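# Press the device's key to light its lamp

## Task

Push down the key on the device until its lamp lights, without shifting or knocking the device out of position.

## Robot and tools

Robot: two arms in a physics scene. left_arm carries a five-finger left hand and right_arm a right hand (mirror images). Base positions in the scene frame: left_arm (+0.003, +0.281, +0.034) m, right_arm (+0.011, -0.365, +0.014) m, each turned very slightly about z. A fixed post stands behind the arms. Anything that ends up off the table fails the task.

Frames. Scene frame: origin at table-top height midway between the nominal bases, +z up, +x out over the table, left_arm toward +y. Arm names do not match image sides. Reported end_effector_position (m) and end_effector_quat_wxyz are in each arm's own base frame. Motion offsets are along the axes of that arm's current Hand target.

Hand point: a spot 0.05 m in front of the palm and 0.15 m out from the wrist mounting face. Its +z runs along the straightened fingers, +y points out of the palm, +x goes across the palm away from the thumb on the right hand and toward the thumb on the left hand. Straight fingertips extend 0.06-0.07 m past the point along +z, their centre lines 0.06 m behind it along -y. A wrist bracket on the little-finger side can strike things.

Row layout (used by both movement tools): one flat list of 28 numbers covering both arms, each in [-1, 1]. Order: left_arm dx, dy, dz, rx, ry, rz; left hand little, ring, middle, index, thumb_bend, thumb_turn, force_limit, speed; then the same fourteen for right_arm. The six pose numbers are an offset, not a pose, measured from the arm's Hand target at the start of the action or move, along that target's axes. Scale: 1.0 equals 0.6 m for dx-dz and 180 degrees for the rotation vector rx-rz. Six zeros means nothing new for that arm. Finger numbers are targets: +1 straight/open, -1 curled/closed; thumb_turn +1 puts the thumb beside the palm, -1 in front of it. force_limit maps -1..+1 to about 0..10 N (0..15 N for the two thumb motors). speed rises from nearly 0 at -1 to full at +0.48 and stays full above; full travel takes 0.49 s. No value means 'unchanged': resend the last eight hand numbers actually carried out, or, if none yet, hand_measured plus hand_force_limit and hand_speed.

Tools.
- execute_actions(actions, cameras): actions is a list of actions, each a table of 1-15 rows, one row per 1/30 s step; a shorter table keeps its final row until step 15. Every row counts from the action's starting Hand target, so repeating an offset moves further. Images return only when actions is empty or cameras names them.
- move(target, speed, blend, blocking, cameras): target is one 28-number row or up to 15 rows; every row's offsets count from the same starting Hand targets. speed is the path's top speed in m/s (0.002-4.3, default 0.25; turning up to twice that in rad/s), one value or one per target. blend in m rounds corners (0 = stop at each). The whole list has 10 s. No collision avoidance; faster moves overshoot and hit harder. blocking=false returns after about 0.5 s while motion continues. The result adds a move: line (done, off_target, moving, held, fault) and limits such as paced (pose clipped) or held (steps withheld).
- wait(seconds 0-3600, cameras): lets time pass, no new commands.
- stop(cameras): brakes a running move.
- zoom_image(camera cam_high or cam_low, region [x0, y0, x1, y1] pixels, at most 504x504): closer look at the latest image. Both cameras are 896x504.
- show_instructions(): shows the reference pages.
- finished_scene(scene 1): ends the scene for good; the lamp must stay lit without the robot.

Behaviour. Each control step limits the commanded orientation to 40 degrees from the measured one. Hand target in the result is the last commanded pose after that limit; the next offsets start from it. Friction, loose gears and weight leave the hand 1-3 cm (sometimes 5 cm) off target, usually low; this alone does not mean contact. A following execute_actions call, even all zeros, re-requests the target; otherwise add the missing distance. An arm blocked by something keeps pushing until commanded back beyond its current hand point. Small turns can shift the hand point noticeably.

Result lines: end-effector pose, Hand target, joint positions, joint velocities (omitted when all are within noise), joint torques (offset, noisy; numbers 3 and 4 wrap at ±28 N m), and per-hand hand_measured, hand_stopped_by (moving, target, force, stalled, fault), hand_load_n (positive when the finger is pushed open), hand_force_limit, hand_speed. Joint ranges (rad): waist ±2.880, shoulder 0 to 3.142, elbow 0 to 3.019, wrist pitch -1.693 to 1.571, wrist yaw ±1.571, wrist roll ±2.094. MOTOR HOT appears at 85 °C; at 100 °C an arm goes limp for 30-60 s. Holding loads, stretched poses or pushing at unreachable targets heat motors.

Avoid: fast contact with the device or table, pressing so hard the device slides, hitting the post, bringing the two hands together (can end the scene), dropping anything, and any arm stop. Approach the key slowly from above, for example with a straight index finger and other fingers curled, press only enough to light the lamp, then lift clear and check the cameras before finishing.

Each tool is called after ">>>" as name(argument=value, ...) on one line, values as JSON.

Reference images:

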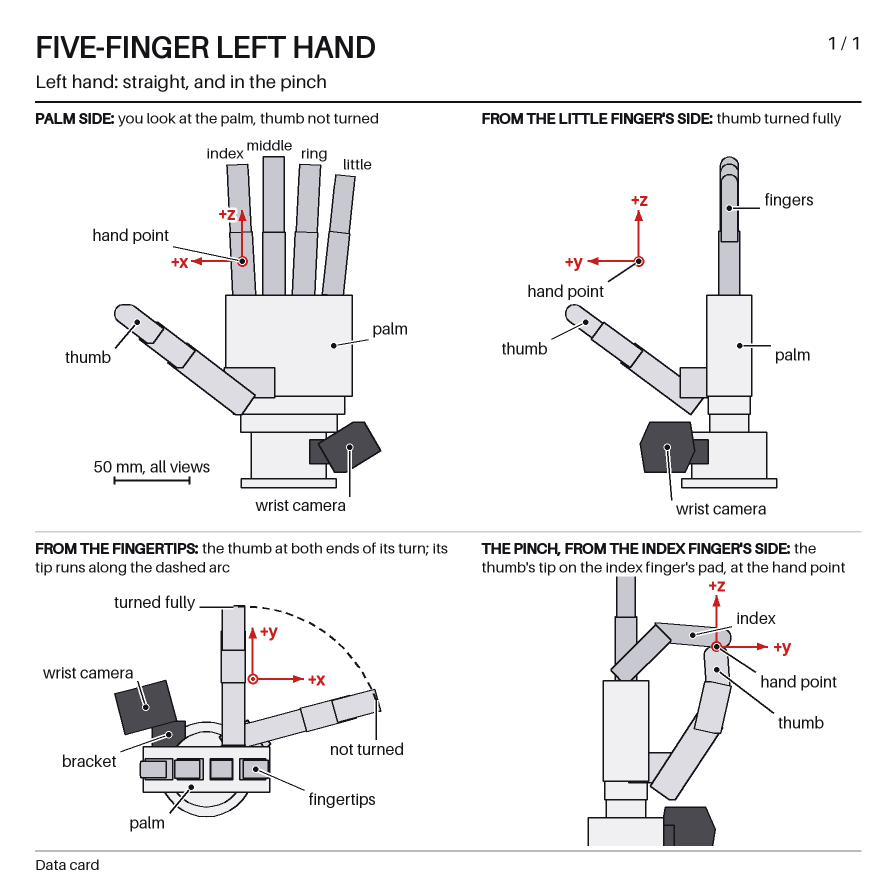

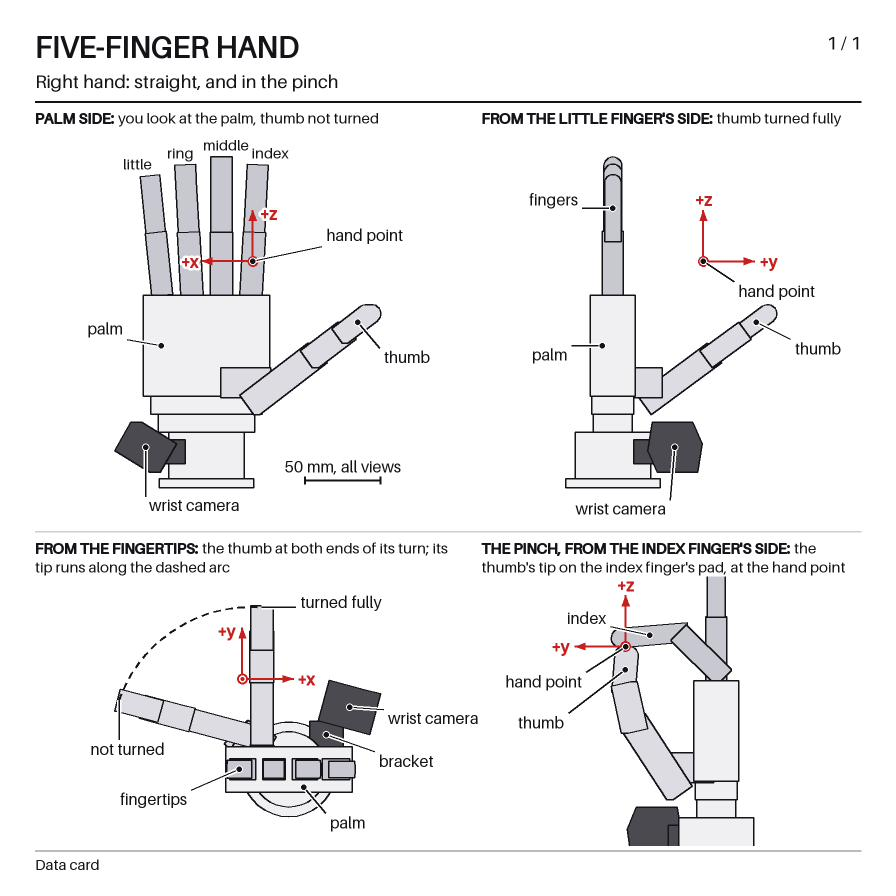

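## Session

>>> execute_actions(actions=[])

Scene clock: 0.00 s.
left_arm: end_effector_position=(+0.6638, -0.1026, +0.1998) hand_measured=(+1.000, +1.000, +1.000, +1.000, +1.000, +1.000) hand_load_n=(+0.0, +0.0, +0.0, +0.0, +0.0, +0.0) hand_stopped_by=(target, target, target, target, target, target) hand_force_limit=0.00 hand_speed=-0.80 end_effector_quat_wxyz=(-0.389, +0.828, -0.098, +0.392) | right_arm: end_effector_position=(+0.1171, +0.2194, +0.2402) hand_measured=(+1.000, +1.000, +1.000, +1.000, +1.000, +1.000) hand_load_n=(+0.0, +0.0, +0.0, +0.0, +0.0, +0.0) hand_stopped_by=(target, target, target, target, target, target) hand_force_limit=0.00 hand_speed=-0.80 end_effector_quat_wxyz=(-0.176, +0.779, -0.587, +0.130)
Joint positions: left_arm=[-0.308 1.628 1.199 -0.213 -0.864 -1.19] | right_arm=[1.074 0.797 0.962 -1.413 0.306 0.745]
Joint velocities: within noise
Joint torques (N m): no reading
Heat: left arm: hottest wrist yaw 29 °C; right arm: hottest elbow 31 °C.
Hand target: left_arm +0.6712, -0.1013, +0.2114; -0.389, +0.824, -0.088, +0.402 | right_arm +0.1191, +0.2241, +0.2501; -0.191, +0.776, -0.587, +0.128

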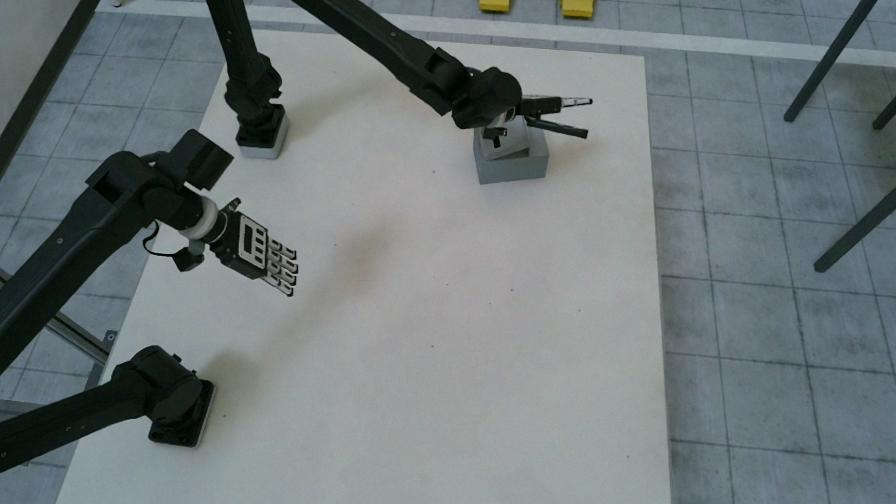

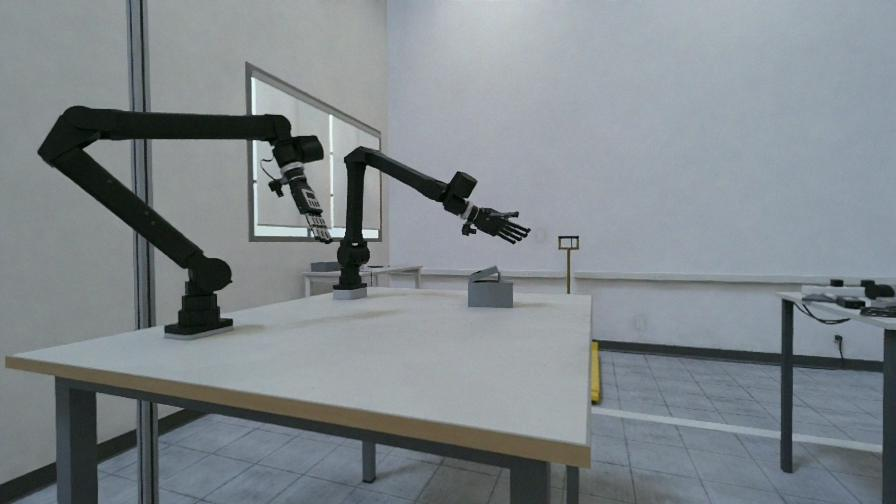

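>>> zoom_image(camera="cam_high", region=[430, 50, 630, 210])

>>> zoom_image(camera="cam_low", region=[430, 180, 570, 330])

Scaled by 2.520 from the camera's image (finer frame: 1280x720).

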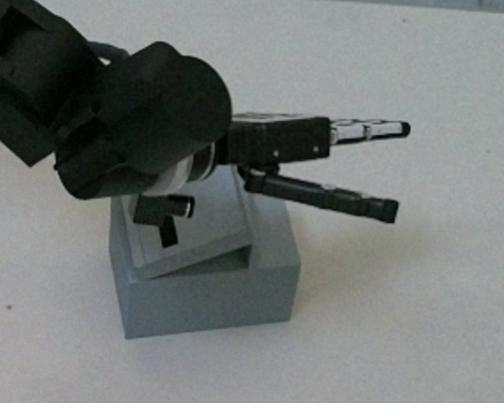

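Scaled by 3.360 from the camera's image (finer frame: 1280x720).

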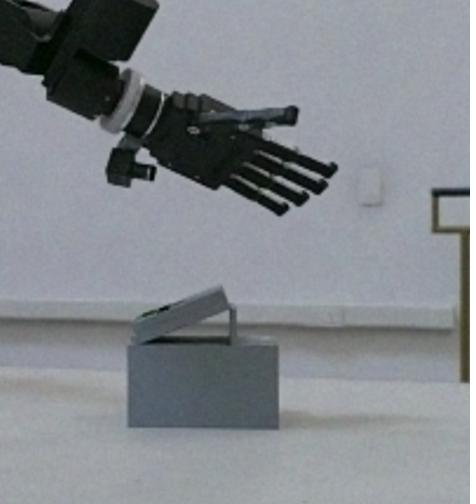

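>>> move(target=[-0.172,-0.370,0.003,0,0,0,-1,-1,-1,1,1,1,0,0,0,0,0,0,0,0,1,1,1,1,1,1,0,-0.8], cameras=["all"])

Scene clock: 46.20 s.
left_arm: end_effector_position=(+0.5719, +0.0960, +0.3138) hand_measured=(-1.000, -1.000, -1.000, +1.000, +1.000, +1.000) hand_load_n=(+0.0, +0.0, +0.0, +0.0, +0.0, -0.5) hand_stopped_by=(target, target, target, target, target, target) hand_force_limit=0.00 hand_speed=0.00 end_effector_quat_wxyz=(-0.387, +0.821, -0.083, +0.411) | right_arm: end_effector_position=(+0.1171, +0.2194, +0.2402) hand_measured=(+1.000, +1.000, +1.000, +1.000, +1.000, +1.000) hand_load_n=(+0.0, +0.0, +0.0, +0.0, +0.0, +0.0) hand_stopped_by=(target, target, target, target, target, target) hand_force_limit=0.00 hand_speed=-0.80 end_effector_quat_wxyz=(-0.176, +0.779, -0.587, +0.130)
Joint positions: left_arm=[0.104 1.223 1.036 -0.241 -0.508 -0.933] | right_arm=[1.074 0.797 0.962 -1.413 0.306 0.745]
Joint torques (N m): left_arm=[0.79 -11.75 6.97 1.14 -0.2 0.17] | right_arm=[0.56 -2.84 9.7 0.92 0.29 -0.02]
Heat: left arm: hottest elbow 32 °C; right arm: hottest elbow 38 °C.
Hand target: left_arm +0.5670, +0.0983, +0.3076; -0.389, +0.824, -0.088, +0.402 | right_arm +0.1191, +0.2241, +0.2501; -0.191, +0.776, -0.587, +0.128
Off the commanded pose: left_arm 0.008 m, 1 deg | right_arm 0.011 m, 2 deg.
move: done

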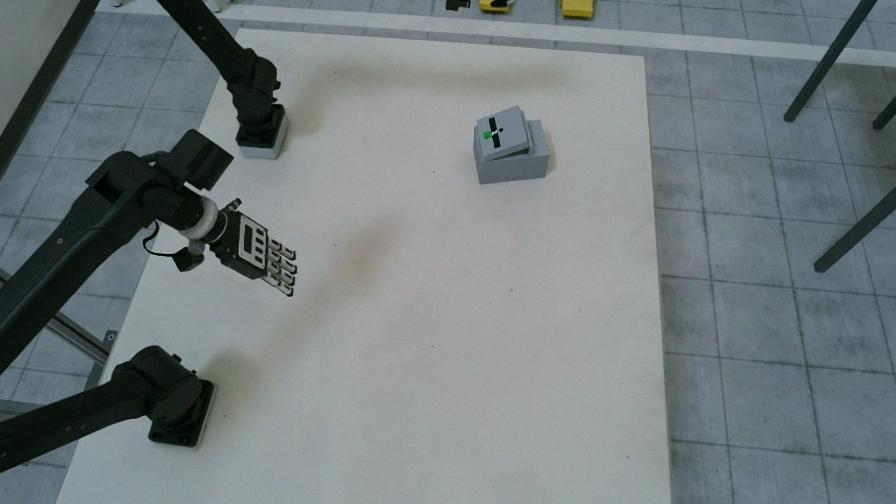

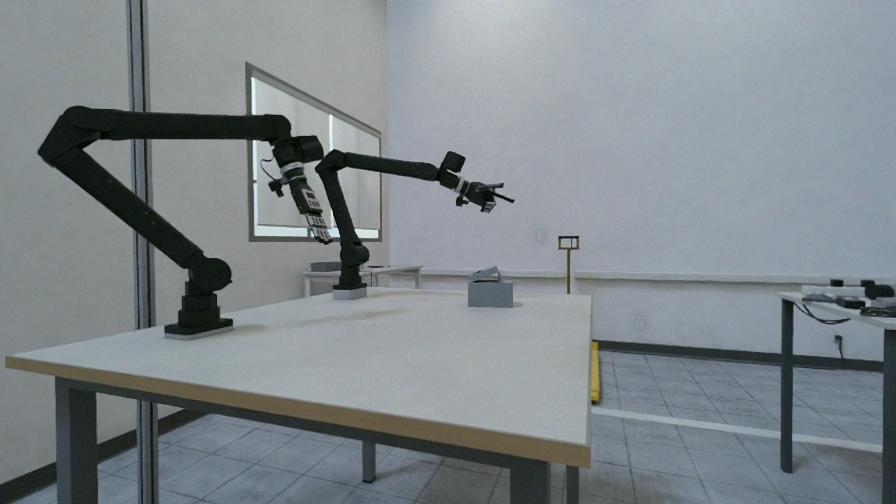

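>>> zoom_image(camera="cam_high", region=[460, 90, 570, 200])

>>> zoom_image(camera="cam_low", region=[450, 250, 530, 320])

Scaled by 4.582 from the camera's image (finer frame: 1280x720).

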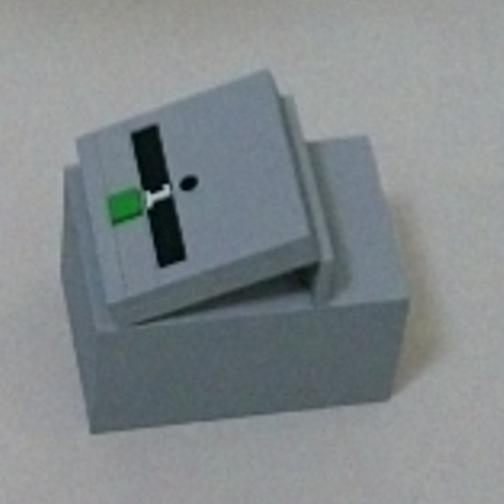

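Scaled by 6.300 from the camera's image (finer frame: 1280x720).

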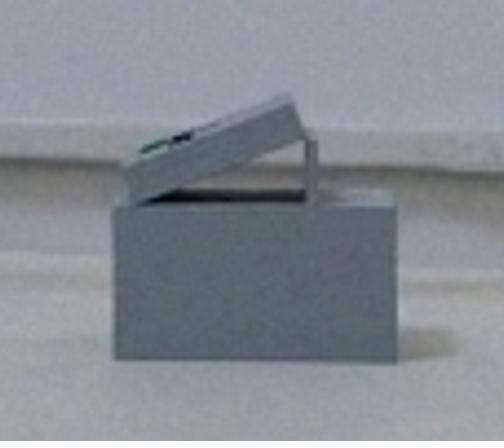

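>>> zoom_image(camera="cam_high", region=[474, 100, 534, 160])

>>> zoom_image(camera="cam_low", region=[464, 260, 504, 290])

Scaled by 8.400 from the camera's image (finer frame: 1280x720).

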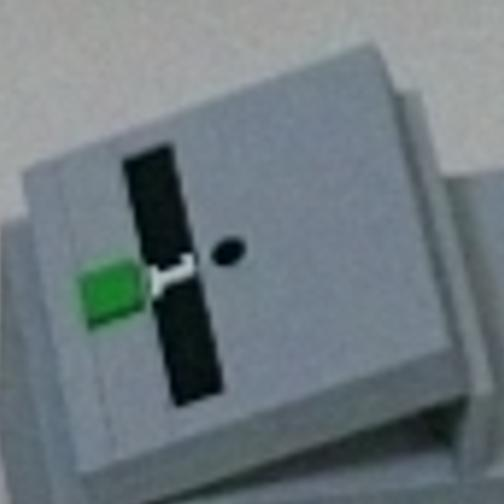

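Scaled by 12.600 from the camera's image (finer frame: 1280x720).

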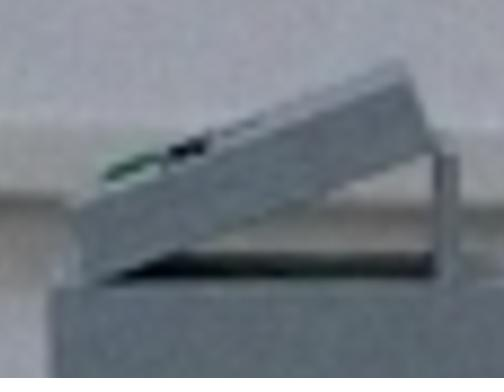

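>>> move(target=[-0.177,0.228,-0.310,-0.276,-0.007,0.292,-1,-1,-1,1,1,-1,0,0,0,0,0,0,0,0,1,1,1,1,1,1,0,-0.8], cameras=["all"])

Scene clock: 236.33 s.
left_arm: end_effector_position=(+0.3709, -0.0509, +0.1992) hand_measured=(-1.000, -1.000, -1.000, +1.000, +1.000, -1.000) hand_load_n=(+0.0, +0.0, +0.0, +0.0, +0.0, +0.0) hand_stopped_by=(target, target, target, target, target, target) hand_force_limit=0.00 hand_speed=0.00 end_effector_quat_wxyz=(-0.144, +0.797, -0.577, +0.102) | right_arm: end_effector_position=(+0.1171, +0.2194, +0.2402) hand_measured=(+1.000, +1.000, +1.000, +1.000, +1.000, +1.000) hand_load_n=(+0.0, +0.0, +0.0, +0.0, +0.0, +0.0) hand_stopped_by=(target, target, target, target, target, target) hand_force_limit=0.00 hand_speed=-0.80 end_effector_quat_wxyz=(-0.176, +0.779, -0.587, +0.130)
Joint positions: left_arm=[-0.072 1.199 1.105 -1.147 -0.136 -0.367] | right_arm=[1.074 0.797 0.962 -1.413 0.306 0.745]
Joint torques (N m): left_arm=[-0.73 -9.29 10.63 0.16 -0.1 0.23] | right_arm=[1.03 -2.73 9.76 0.92 0.3 -0.03]
Heat: left arm: hottest elbow 36 °C; right arm: hottest elbow 42 °C.
Hand target: left_arm +0.3837, -0.0525, +0.2168; -0.153, +0.790, -0.583, +0.113 | right_arm +0.1191, +0.2241, +0.2501; -0.191, +0.776, -0.587, +0.128
Off the commanded pose: left_arm 0.022 m, 2 deg | right_arm 0.011 m, 2 deg.
move: off_target (left_arm)

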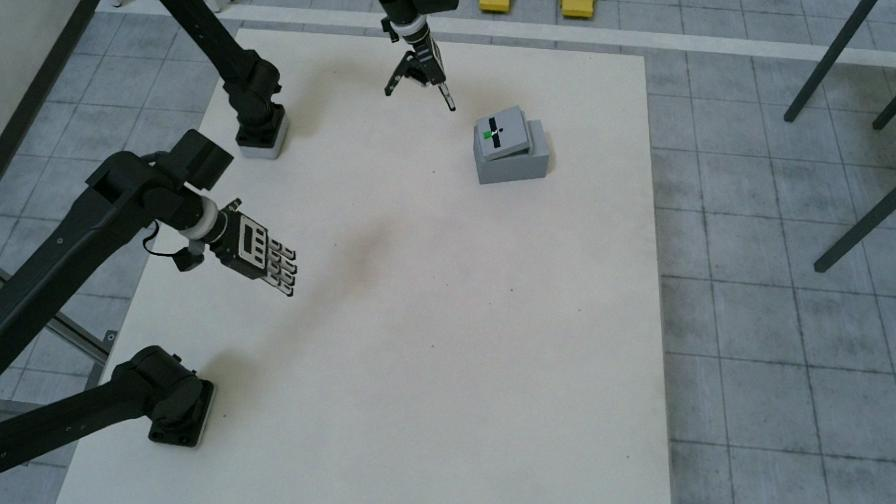

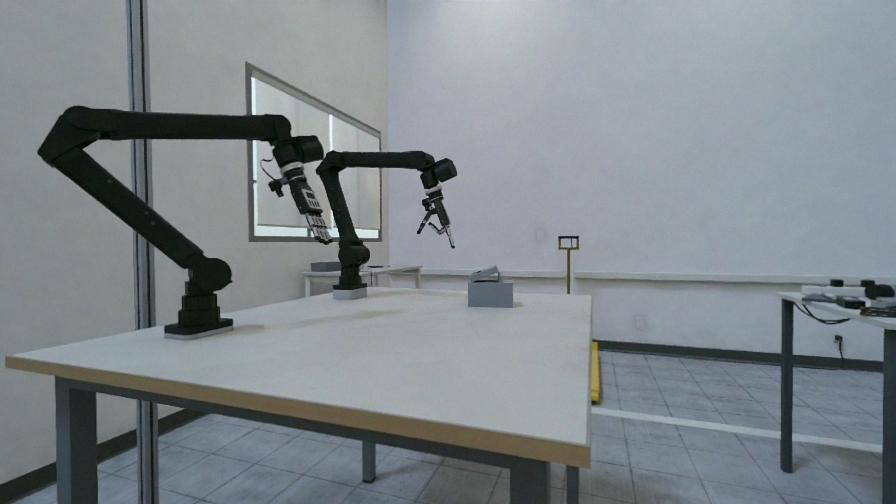

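>>> move(target=[0.0133,-0.068,0.0995,0,0,0,-1,-1,-1,1,1,-1,0,0,0,0,0,0,0,0,1,1,1,1,1,1,0,-0.8], cameras=["all"], speed=0.15)

>>> zoom_image(camera="cam_high", region=[440, 60, 560, 180])

>>> zoom_image(camera="cam_low", region=[420, 220, 520, 320])

Scene clock: 287.07 s.
left_arm: end_effector_position=(+0.4196, -0.0482, +0.1588) hand_measured=(-1.000, -1.000, -1.000, +1.000, +1.000, -1.000) hand_load_n=(+0.0, +0.0, +0.0, +0.0, +0.0, +0.0) hand_stopped_by=(target, target, target, target, target, target) hand_force_limit=0.00 hand_speed=0.00 end_effector_quat_wxyz=(-0.134, +0.793, -0.587, +0.090) | right_arm: end_effector_position=(+0.1171, +0.2194, +0.2402) hand_measured=(+1.000, +1.000, +1.000, +1.000, +1.000, +1.000) hand_load_n=(+0.0, +0.0, +0.0, +0.0, +0.0, +0.0) hand_stopped_by=(target, target, target, target, target, target) hand_force_limit=0.00 hand_speed=-0.80 end_effector_quat_wxyz=(-0.176, +0.779, -0.587, +0.130)
Joint positions: left_arm=[-0.055 1.369 1.153 -1.054 -0.123 -0.334] | right_arm=[1.074 0.797 0.962 -1.413 0.306 0.745]
Joint torques (N m): left_arm=[0.91 -12.16 10.36 1.51 -0.11 0.19] | right_arm=[0.85 -2.67 9.65 0.85 0.29 -0.04]
Heat: left arm: hottest elbow 43 °C; right arm: hottest elbow 42 °C.
Hand target: left_arm +0.4436, -0.0424, +0.1766; -0.153, +0.790, -0.583, +0.113 | right_arm +0.1191, +0.2241, +0.2501; -0.191, +0.776, -0.587, +0.128
Off the commanded pose: left_arm 0.030 m, 3 deg | right_arm 0.011 m, 2 deg.
move: off_target (left_arm)

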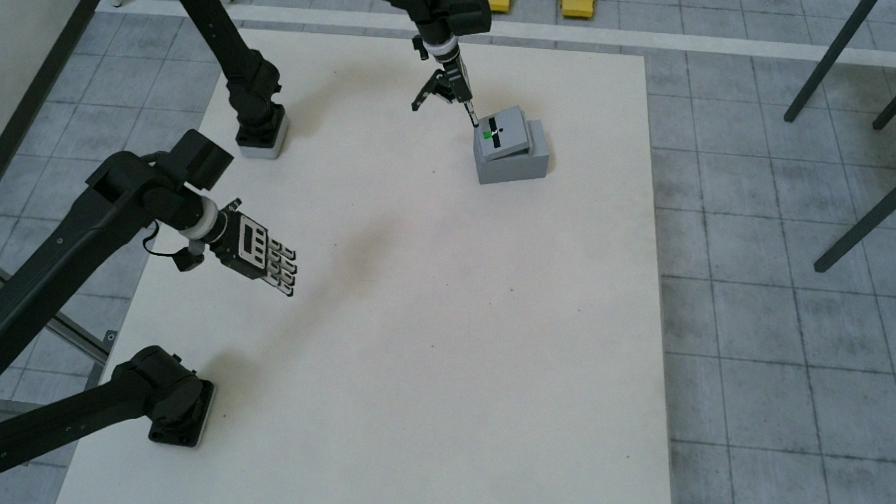

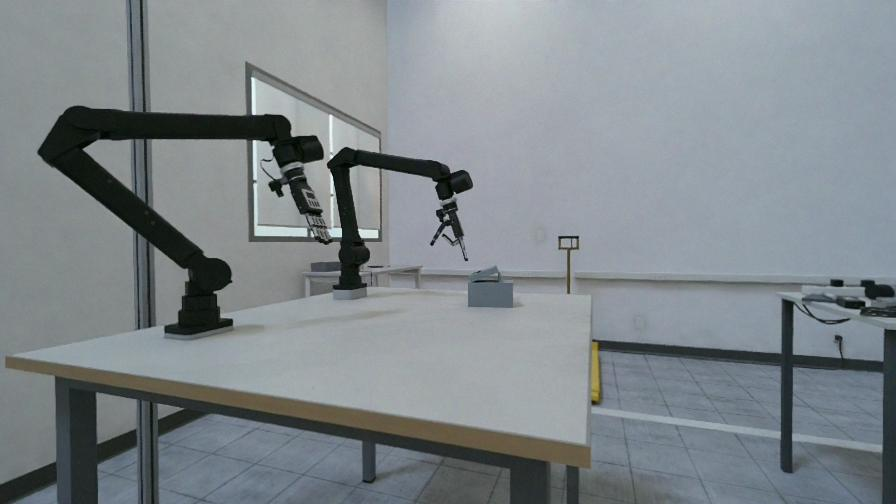

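Scaled by 4.200 from the camera's image (finer frame: 1280x720).

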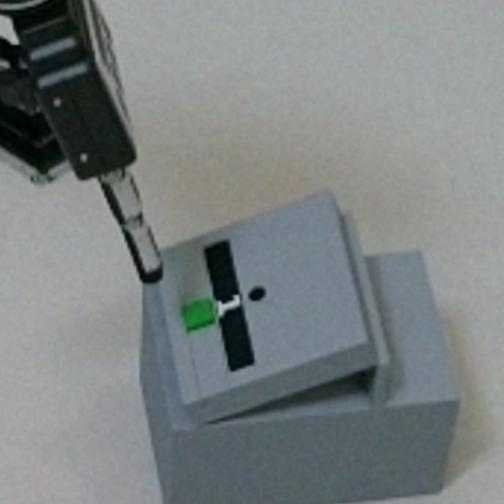

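Scaled by 5.040 from the camera's image (finer frame: 1280x720).

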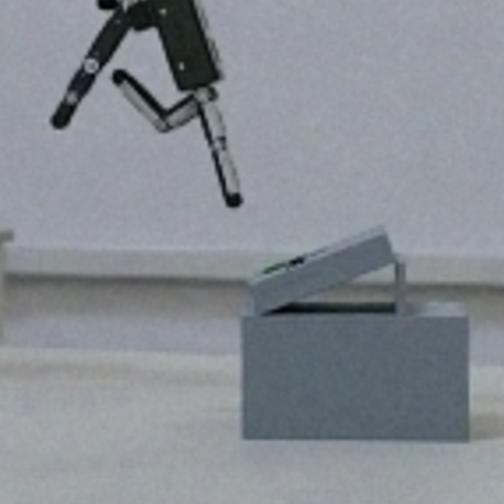

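>>> move(target=[-0.0212,-0.0129,0.0412,0,0,0,-1,-1,-1,1,1,-1,0,0,0,0,0,0,0,0,1,1,1,1,1,1,0,-0.8], cameras=["all"], speed=0.1)

>>> zoom_image(camera="cam_high", region=[460, 90, 530, 160])

>>> zoom_image(camera="cam_low", region=[440, 240, 510, 310])

Scene clock: 328.13 s.
left_arm: end_effector_position=(+0.4367, -0.0306, +0.1454) hand_measured=(-1.000, -1.000, -1.000, +1.000, +1.000, -1.000) hand_load_n=(+0.0, +0.0, +0.0, +0.0, +0.0, +0.0) hand_stopped_by=(target, target, target, target, target, target) hand_force_limit=0.00 hand_speed=0.00 end_effector_quat_wxyz=(-0.138, +0.794, -0.584, +0.097) | right_arm: end_effector_position=(+0.1171, +0.2194, +0.2402) hand_measured=(+1.000, +1.000, +1.000, +1.000, +1.000, +1.000) hand_load_n=(+0.0, +0.0, +0.0, +0.0, +0.0, +0.0) hand_stopped_by=(target, target, target, target, target, target) hand_force_limit=0.00 hand_speed=-0.80 end_effector_quat_wxyz=(-0.176, +0.779, -0.587, +0.130)
Joint positions: left_arm=[-0.011 1.408 1.153 -0.994 -0.11 -0.295] | right_arm=[1.074 0.797 0.962 -1.413 0.306 0.745]
Joint torques (N m): left_arm=[0.15 -12.69 9.39 1.5 -0.11 0.23] | right_arm=[0.79 -2.9 9.7 0.98 0.3 -0.05]
Heat: left arm: hottest elbow 41 °C; right arm: hottest elbow 43 °C.
Hand target: left_arm +0.4555, -0.0255, +0.1566; -0.153, +0.790, -0.583, +0.113 | right_arm +0.1191, +0.2241, +0.2501; -0.191, +0.776, -0.587, +0.128
Off the commanded pose: left_arm 0.023 m, 3 deg | right_arm 0.011 m, 2 deg.
move: off_target (left_arm)

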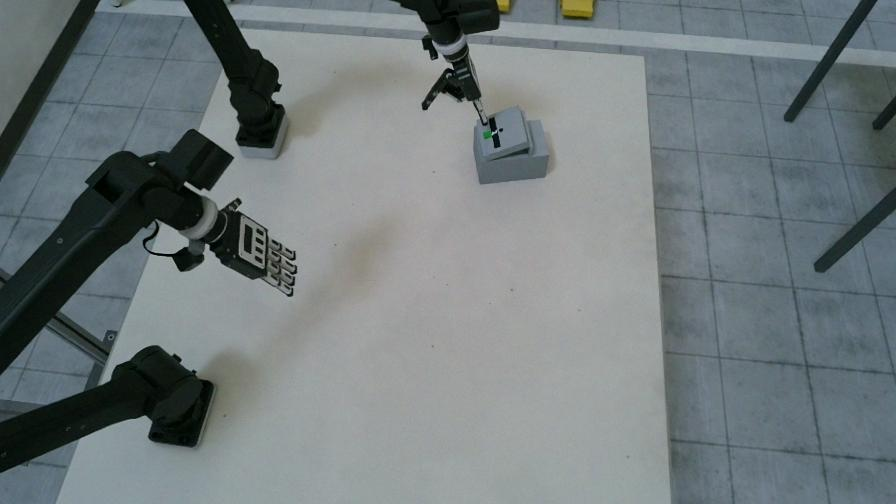

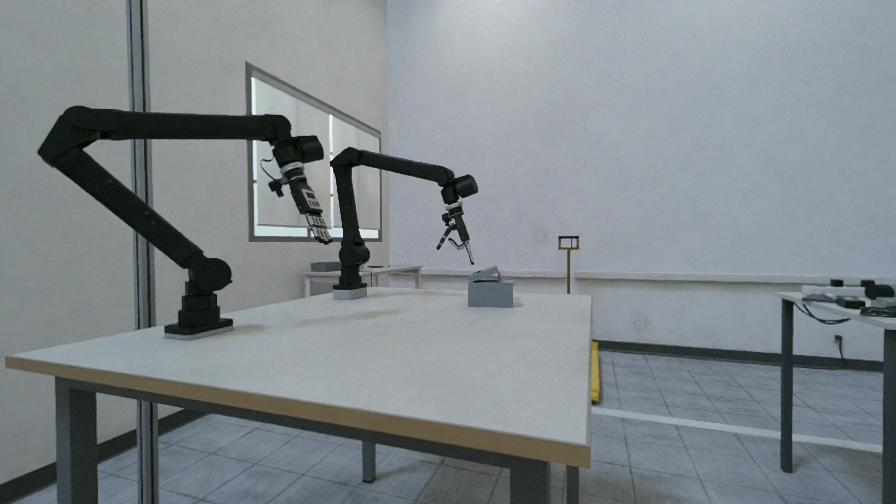

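Scaled by 7.200 from the camera's image (finer frame: 1280x720).

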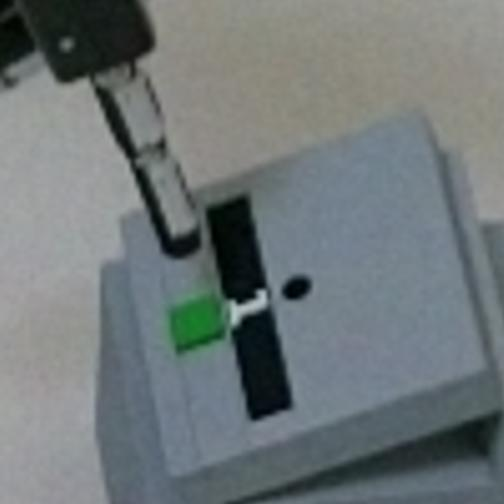

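Scaled by 7.200 from the camera's image (finer frame: 1280x720).

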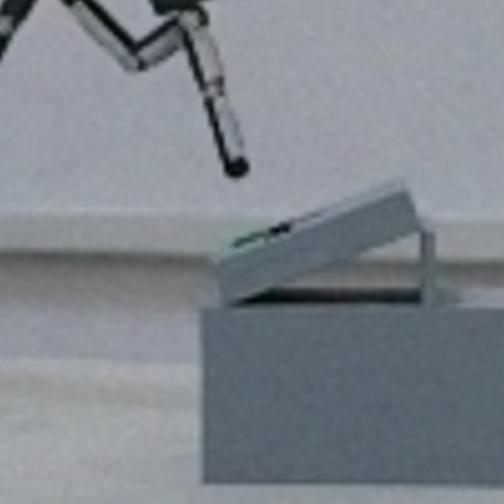

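>>> move(target=[-0.0047,0.0148,0.0263,0,0,0,-1,-1,-1,1,1,-1,0,0,0,0,0,0,0,0,1,1,1,1,1,1,0,-0.8], cameras=["all"], speed=0.06)

>>> zoom_image(camera="cam_high", region=[460, 90, 530, 160])

>>> zoom_image(camera="cam_low", region=[440, 240, 510, 310])

Scene clock: 356.13 s.
left_arm: end_effector_position=(+0.4494, -0.0315, +0.1476) hand_measured=(-1.000, -1.000, -1.000, +1.000, +1.000, -1.000) hand_load_n=(+0.0, +0.0, +0.0, -0.5, +0.0, +0.0) hand_stopped_by=(target, target, target, target, target, target) hand_force_limit=0.00 hand_speed=0.00 end_effector_quat_wxyz=(-0.151, +0.790, -0.583, +0.116) | right_arm: end_effector_position=(+0.1171, +0.2194, +0.2402) hand_measured=(+1.000, +1.000, +1.000, +1.000, +1.000, +1.000) hand_load_n=(+0.0, +0.0, +0.0, +0.0, +0.0, +0.0) hand_stopped_by=(target, target, target, target, target, target) hand_force_limit=0.00 hand_speed=-0.80 end_effector_quat_wxyz=(-0.176, +0.779, -0.587, +0.130)
Joint positions: left_arm=[-0.012 1.408 1.153 -0.946 -0.108 -0.291] | right_arm=[1.074 0.797 0.962 -1.413 0.306 0.745]
Joint torques (N m): left_arm=[1.2 -12.4 6.35 1.55 -0.08 0.22] | right_arm=[0.62 -2.84 9.77 0.88 0.3 -0.03]
Heat: left arm: hottest elbow 41 °C; right arm: hottest elbow 43 °C.
Hand target: left_arm +0.4525, -0.0234, +0.1387; -0.153, +0.790, -0.583, +0.113 | right_arm +0.1191, +0.2241, +0.2501; -0.191, +0.776, -0.587, +0.128
Off the commanded pose: left_arm 0.012 m, 0 deg | right_arm 0.011 m, 2 deg.
move: off_target (left_arm)

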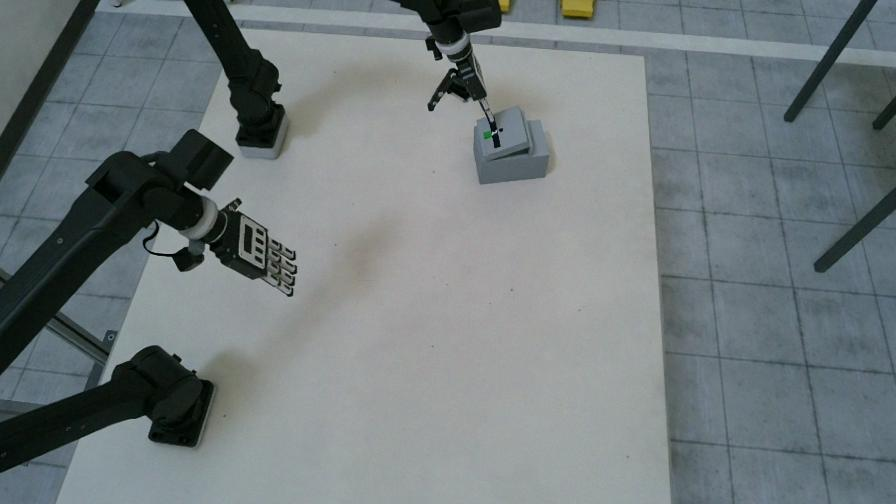

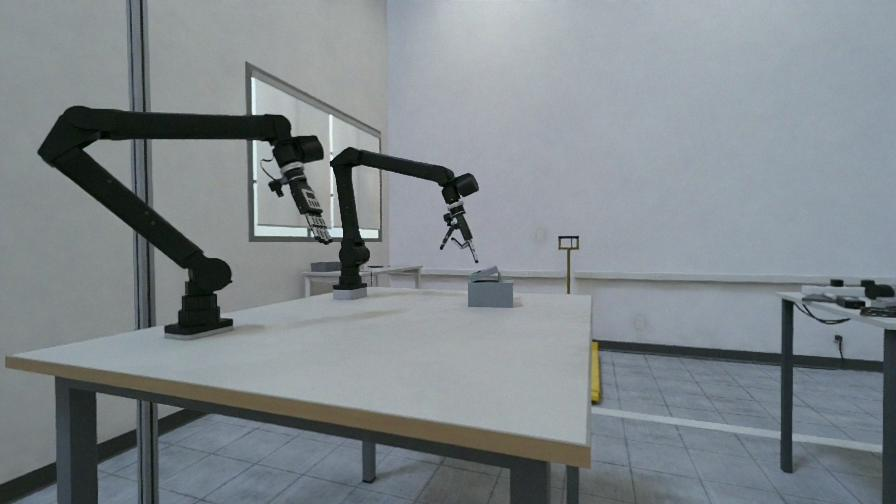

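Scaled by 7.200 from the camera's image (finer frame: 1280x720).

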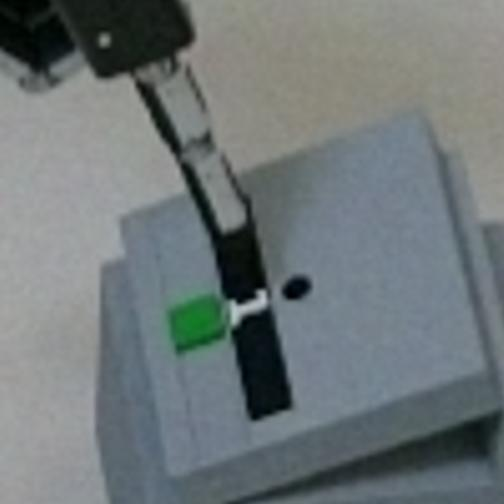

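Scaled by 7.200 from the camera's image (finer frame: 1280x720).

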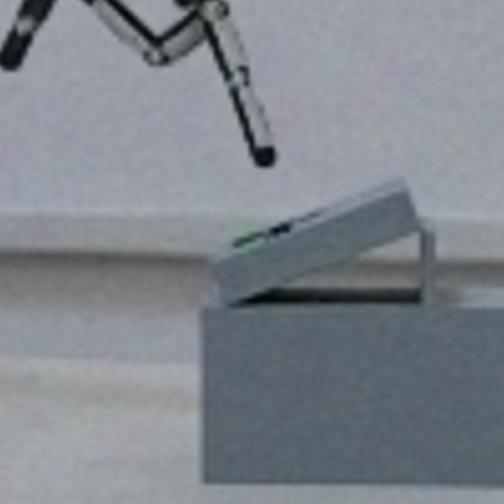

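>>> move(target=[-0.0086,0.025,0.0178,0,0,0,-1,-1,-1,1,1,-1,0,0,0,0,0,0,0,0,1,1,1,1,1,1,0,-0.8], speed=0.06)

Scene clock: 379.93 s.
left_arm: end_effector_position=(+0.4389, -0.0287, +0.1254) hand_measured=(-1.000, -1.000, -1.000, +1.000, +1.000, -1.000) hand_load_n=(+0.0, +0.0, +0.0, +0.0, +0.0, +0.0) hand_stopped_by=(target, target, target, target, target, target) hand_force_limit=0.00 hand_speed=0.00 end_effector_quat_wxyz=(-0.147, +0.791, -0.584, +0.110) | right_arm: end_effector_position=(+0.1171, +0.2194, +0.2402) hand_measured=(+1.000, +1.000, +1.000, +1.000, +1.000, +1.000) hand_load_n=(+0.0, +0.0, +0.0, +0.0, +0.0, -0.5) hand_stopped_by=(target, target, target, target, target, target) hand_force_limit=0.00 hand_speed=-0.80 end_effector_quat_wxyz=(-0.176, +0.779, -0.587, +0.130)
Joint positions: left_arm=[-0.006 1.408 1.095 -0.904 -0.107 -0.286] | right_arm=[1.074 0.797 0.962 -1.413 0.306 0.745]
Joint torques (N m): left_arm=[1.03 -13.39 6.04 1.61 -0.08 0.2] | right_arm=[0.5 -2.67 9.72 0.96 0.31 -0.03]
Heat: left arm: hottest elbow 39 °C; right arm: hottest elbow 43 °C.
Hand target: left_arm +0.4415, -0.0214, +0.1231; -0.153, +0.790, -0.583, +0.113 | right_arm +0.1191, +0.2241, +0.2501; -0.191, +0.776, -0.587, +0.128
Off the commanded pose: left_arm 0.008 m, 1 deg | right_arm 0.011 m, 2 deg.
move: done

>>> wait(seconds=0, cameras=["all"])

>>> zoom_image(camera="cam_high", region=[460, 90, 530, 160])

>>> zoom_image(camera="cam_low", region=[440, 240, 510, 310])

Scene clock: 397.47 s.
left_arm: end_effector_position=(+0.4389, -0.0287, +0.1254) hand_measured=(-1.000, -1.000, -1.000, +1.000, +1.000, -1.000) hand_load_n=(+0.0, +0.0, +0.0, +0.0, +0.0, +0.0) hand_stopped_by=(target, target, target, target, target, target) hand_force_limit=0.00 hand_speed=0.00 end_effector_quat_wxyz=(-0.147, +0.791, -0.584, +0.110) | right_arm: end_effector_position=(+0.1171, +0.2194, +0.2402) hand_measured=(+1.000, +1.000, +1.000, +1.000, +1.000, +1.000) hand_load_n=(+0.0, +0.0, +0.0, -0.5, +0.0, +0.0) hand_stopped_by=(target, target, target, target, target, target) hand_force_limit=0.00 hand_speed=-0.80 end_effector_quat_wxyz=(-0.176, +0.779, -0.587, +0.130)
Joint positions: left_arm=[-0.006 1.408 1.095 -0.904 -0.107 -0.286] | right_arm=[1.074 0.797 0.962 -1.413 0.306 0.745]
Joint torques (N m): left_arm=[0.85 -13.51 6.05 1.61 -0.07 0.21] | right_arm=[0.56 -2.73 9.72 0.91 0.3 -0.03]
Heat: left arm: hottest elbow 38 °C; right arm: hottest elbow 43 °C.
Hand target: left_arm +0.4415, -0.0214, +0.1231; -0.153, +0.790, -0.583, +0.113 | right_arm +0.1191, +0.2241, +0.2501; -0.191, +0.776, -0.587, +0.128
Off the commanded pose: left_arm 0.008 m, 1 deg | right_arm 0.011 m, 2 deg.

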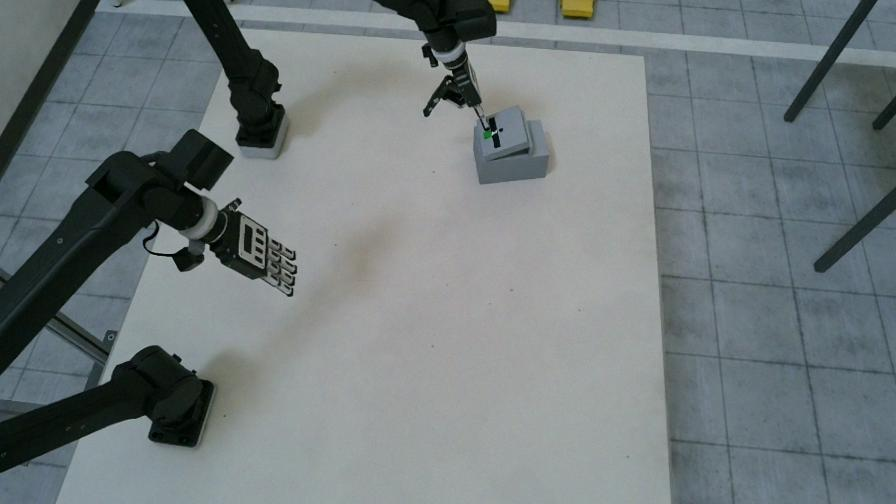

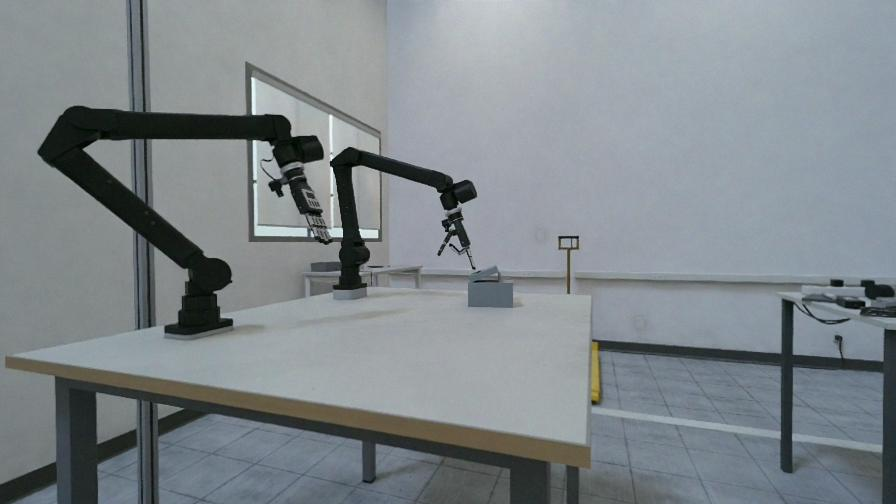

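Scaled by 7.200 from the camera's image (finer frame: 1280x720).

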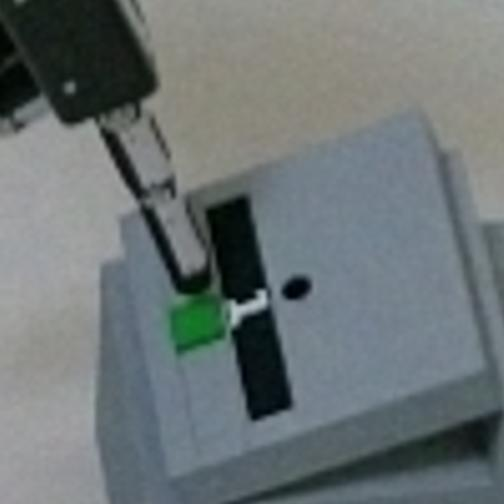

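Scaled by 7.200 from the camera's image (finer frame: 1280x720).

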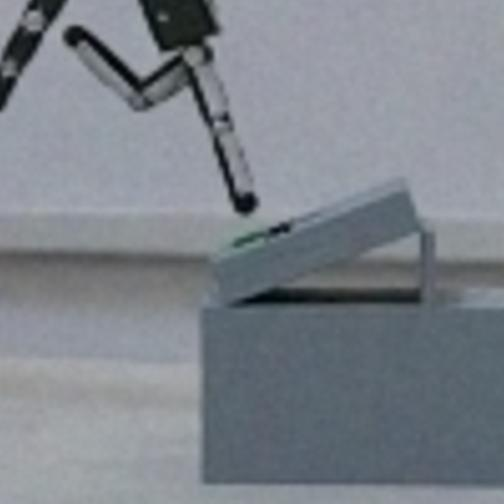

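>>> move(target=[-0.002,0.0123,0.0273,0,0,0,-1,-1,-1,1,1,-1,0,0,0,0,0,0,0,0,1,1,1,1,1,1,0,-0.8], speed=0.03, cameras=["all"])

>>> zoom_image(camera="cam_high", region=[460, 90, 530, 160])

>>> zoom_image(camera="cam_low", region=[440, 240, 510, 310])

Scene clock: 417.40 s.
left_arm: end_effector_position=(+0.4382, -0.0278, +0.1143) hand_measured=(-1.000, -1.000, -1.000, +1.000, +1.000, -1.000) hand_load_n=(+0.0, +0.0, +0.0, -0.5, +0.0, +0.0) hand_stopped_by=(target, target, target, target, target, target) hand_force_limit=0.00 hand_speed=0.00 end_effector_quat_wxyz=(-0.151, +0.787, -0.586, +0.115) | right_arm: end_effector_position=(+0.1171, +0.2194, +0.2402) hand_measured=(+1.000, +1.000, +1.000, +1.000, +1.000, +1.000) hand_load_n=(+0.0, +0.0, -0.5, +0.0, +0.0, +0.0) hand_stopped_by=(target, target, target, target, target, target) hand_force_limit=0.00 hand_speed=-0.80 end_effector_quat_wxyz=(-0.176, +0.779, -0.587, +0.130)
Joint positions: left_arm=[-0.004 1.408 1.062 -0.857 -0.105 -0.275] | right_arm=[1.074 0.797 0.962 -1.413 0.306 0.745]
Joint torques (N m): left_arm=[1.08 -12.16 5.72 1.81 -0.07 0.21] | right_arm=[0.62 -2.67 9.7 0.95 0.3 -0.04]
Heat: left arm: hottest elbow 38 °C; right arm: hottest elbow 43 °C.
Hand target: left_arm +0.4404, -0.0205, +0.1052; -0.153, +0.790, -0.583, +0.113 | right_arm +0.1191, +0.2241, +0.2501; -0.191, +0.776, -0.587, +0.128
Off the commanded pose: left_arm 0.012 m, 1 deg | right_arm 0.011 m, 2 deg.
move: off_target (left_arm)

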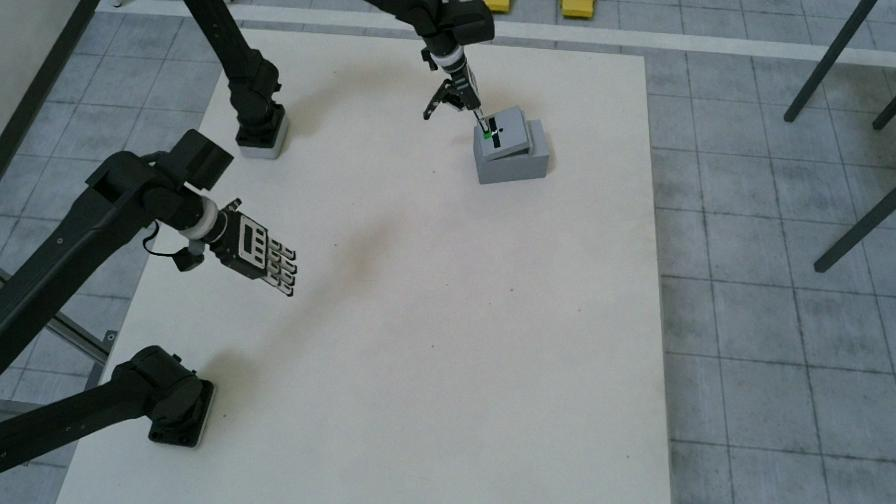

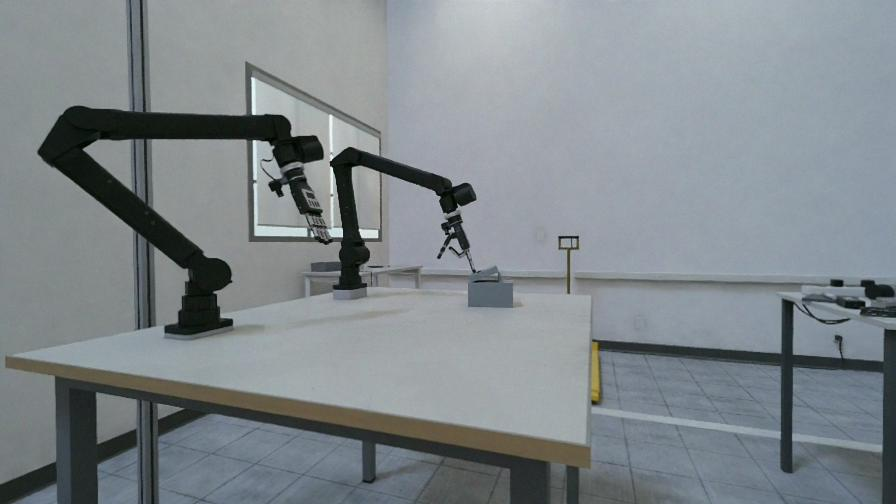

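Scaled by 7.200 from the camera's image (finer frame: 1280x720).

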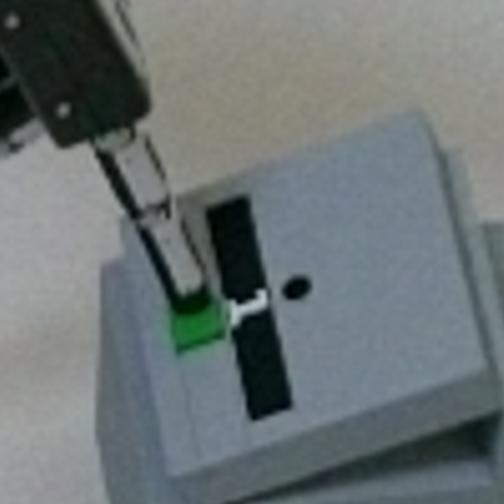

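Scaled by 7.200 from the camera's image (finer frame: 1280x720).

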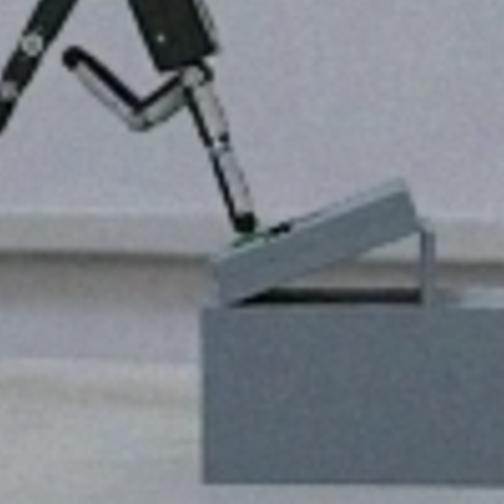

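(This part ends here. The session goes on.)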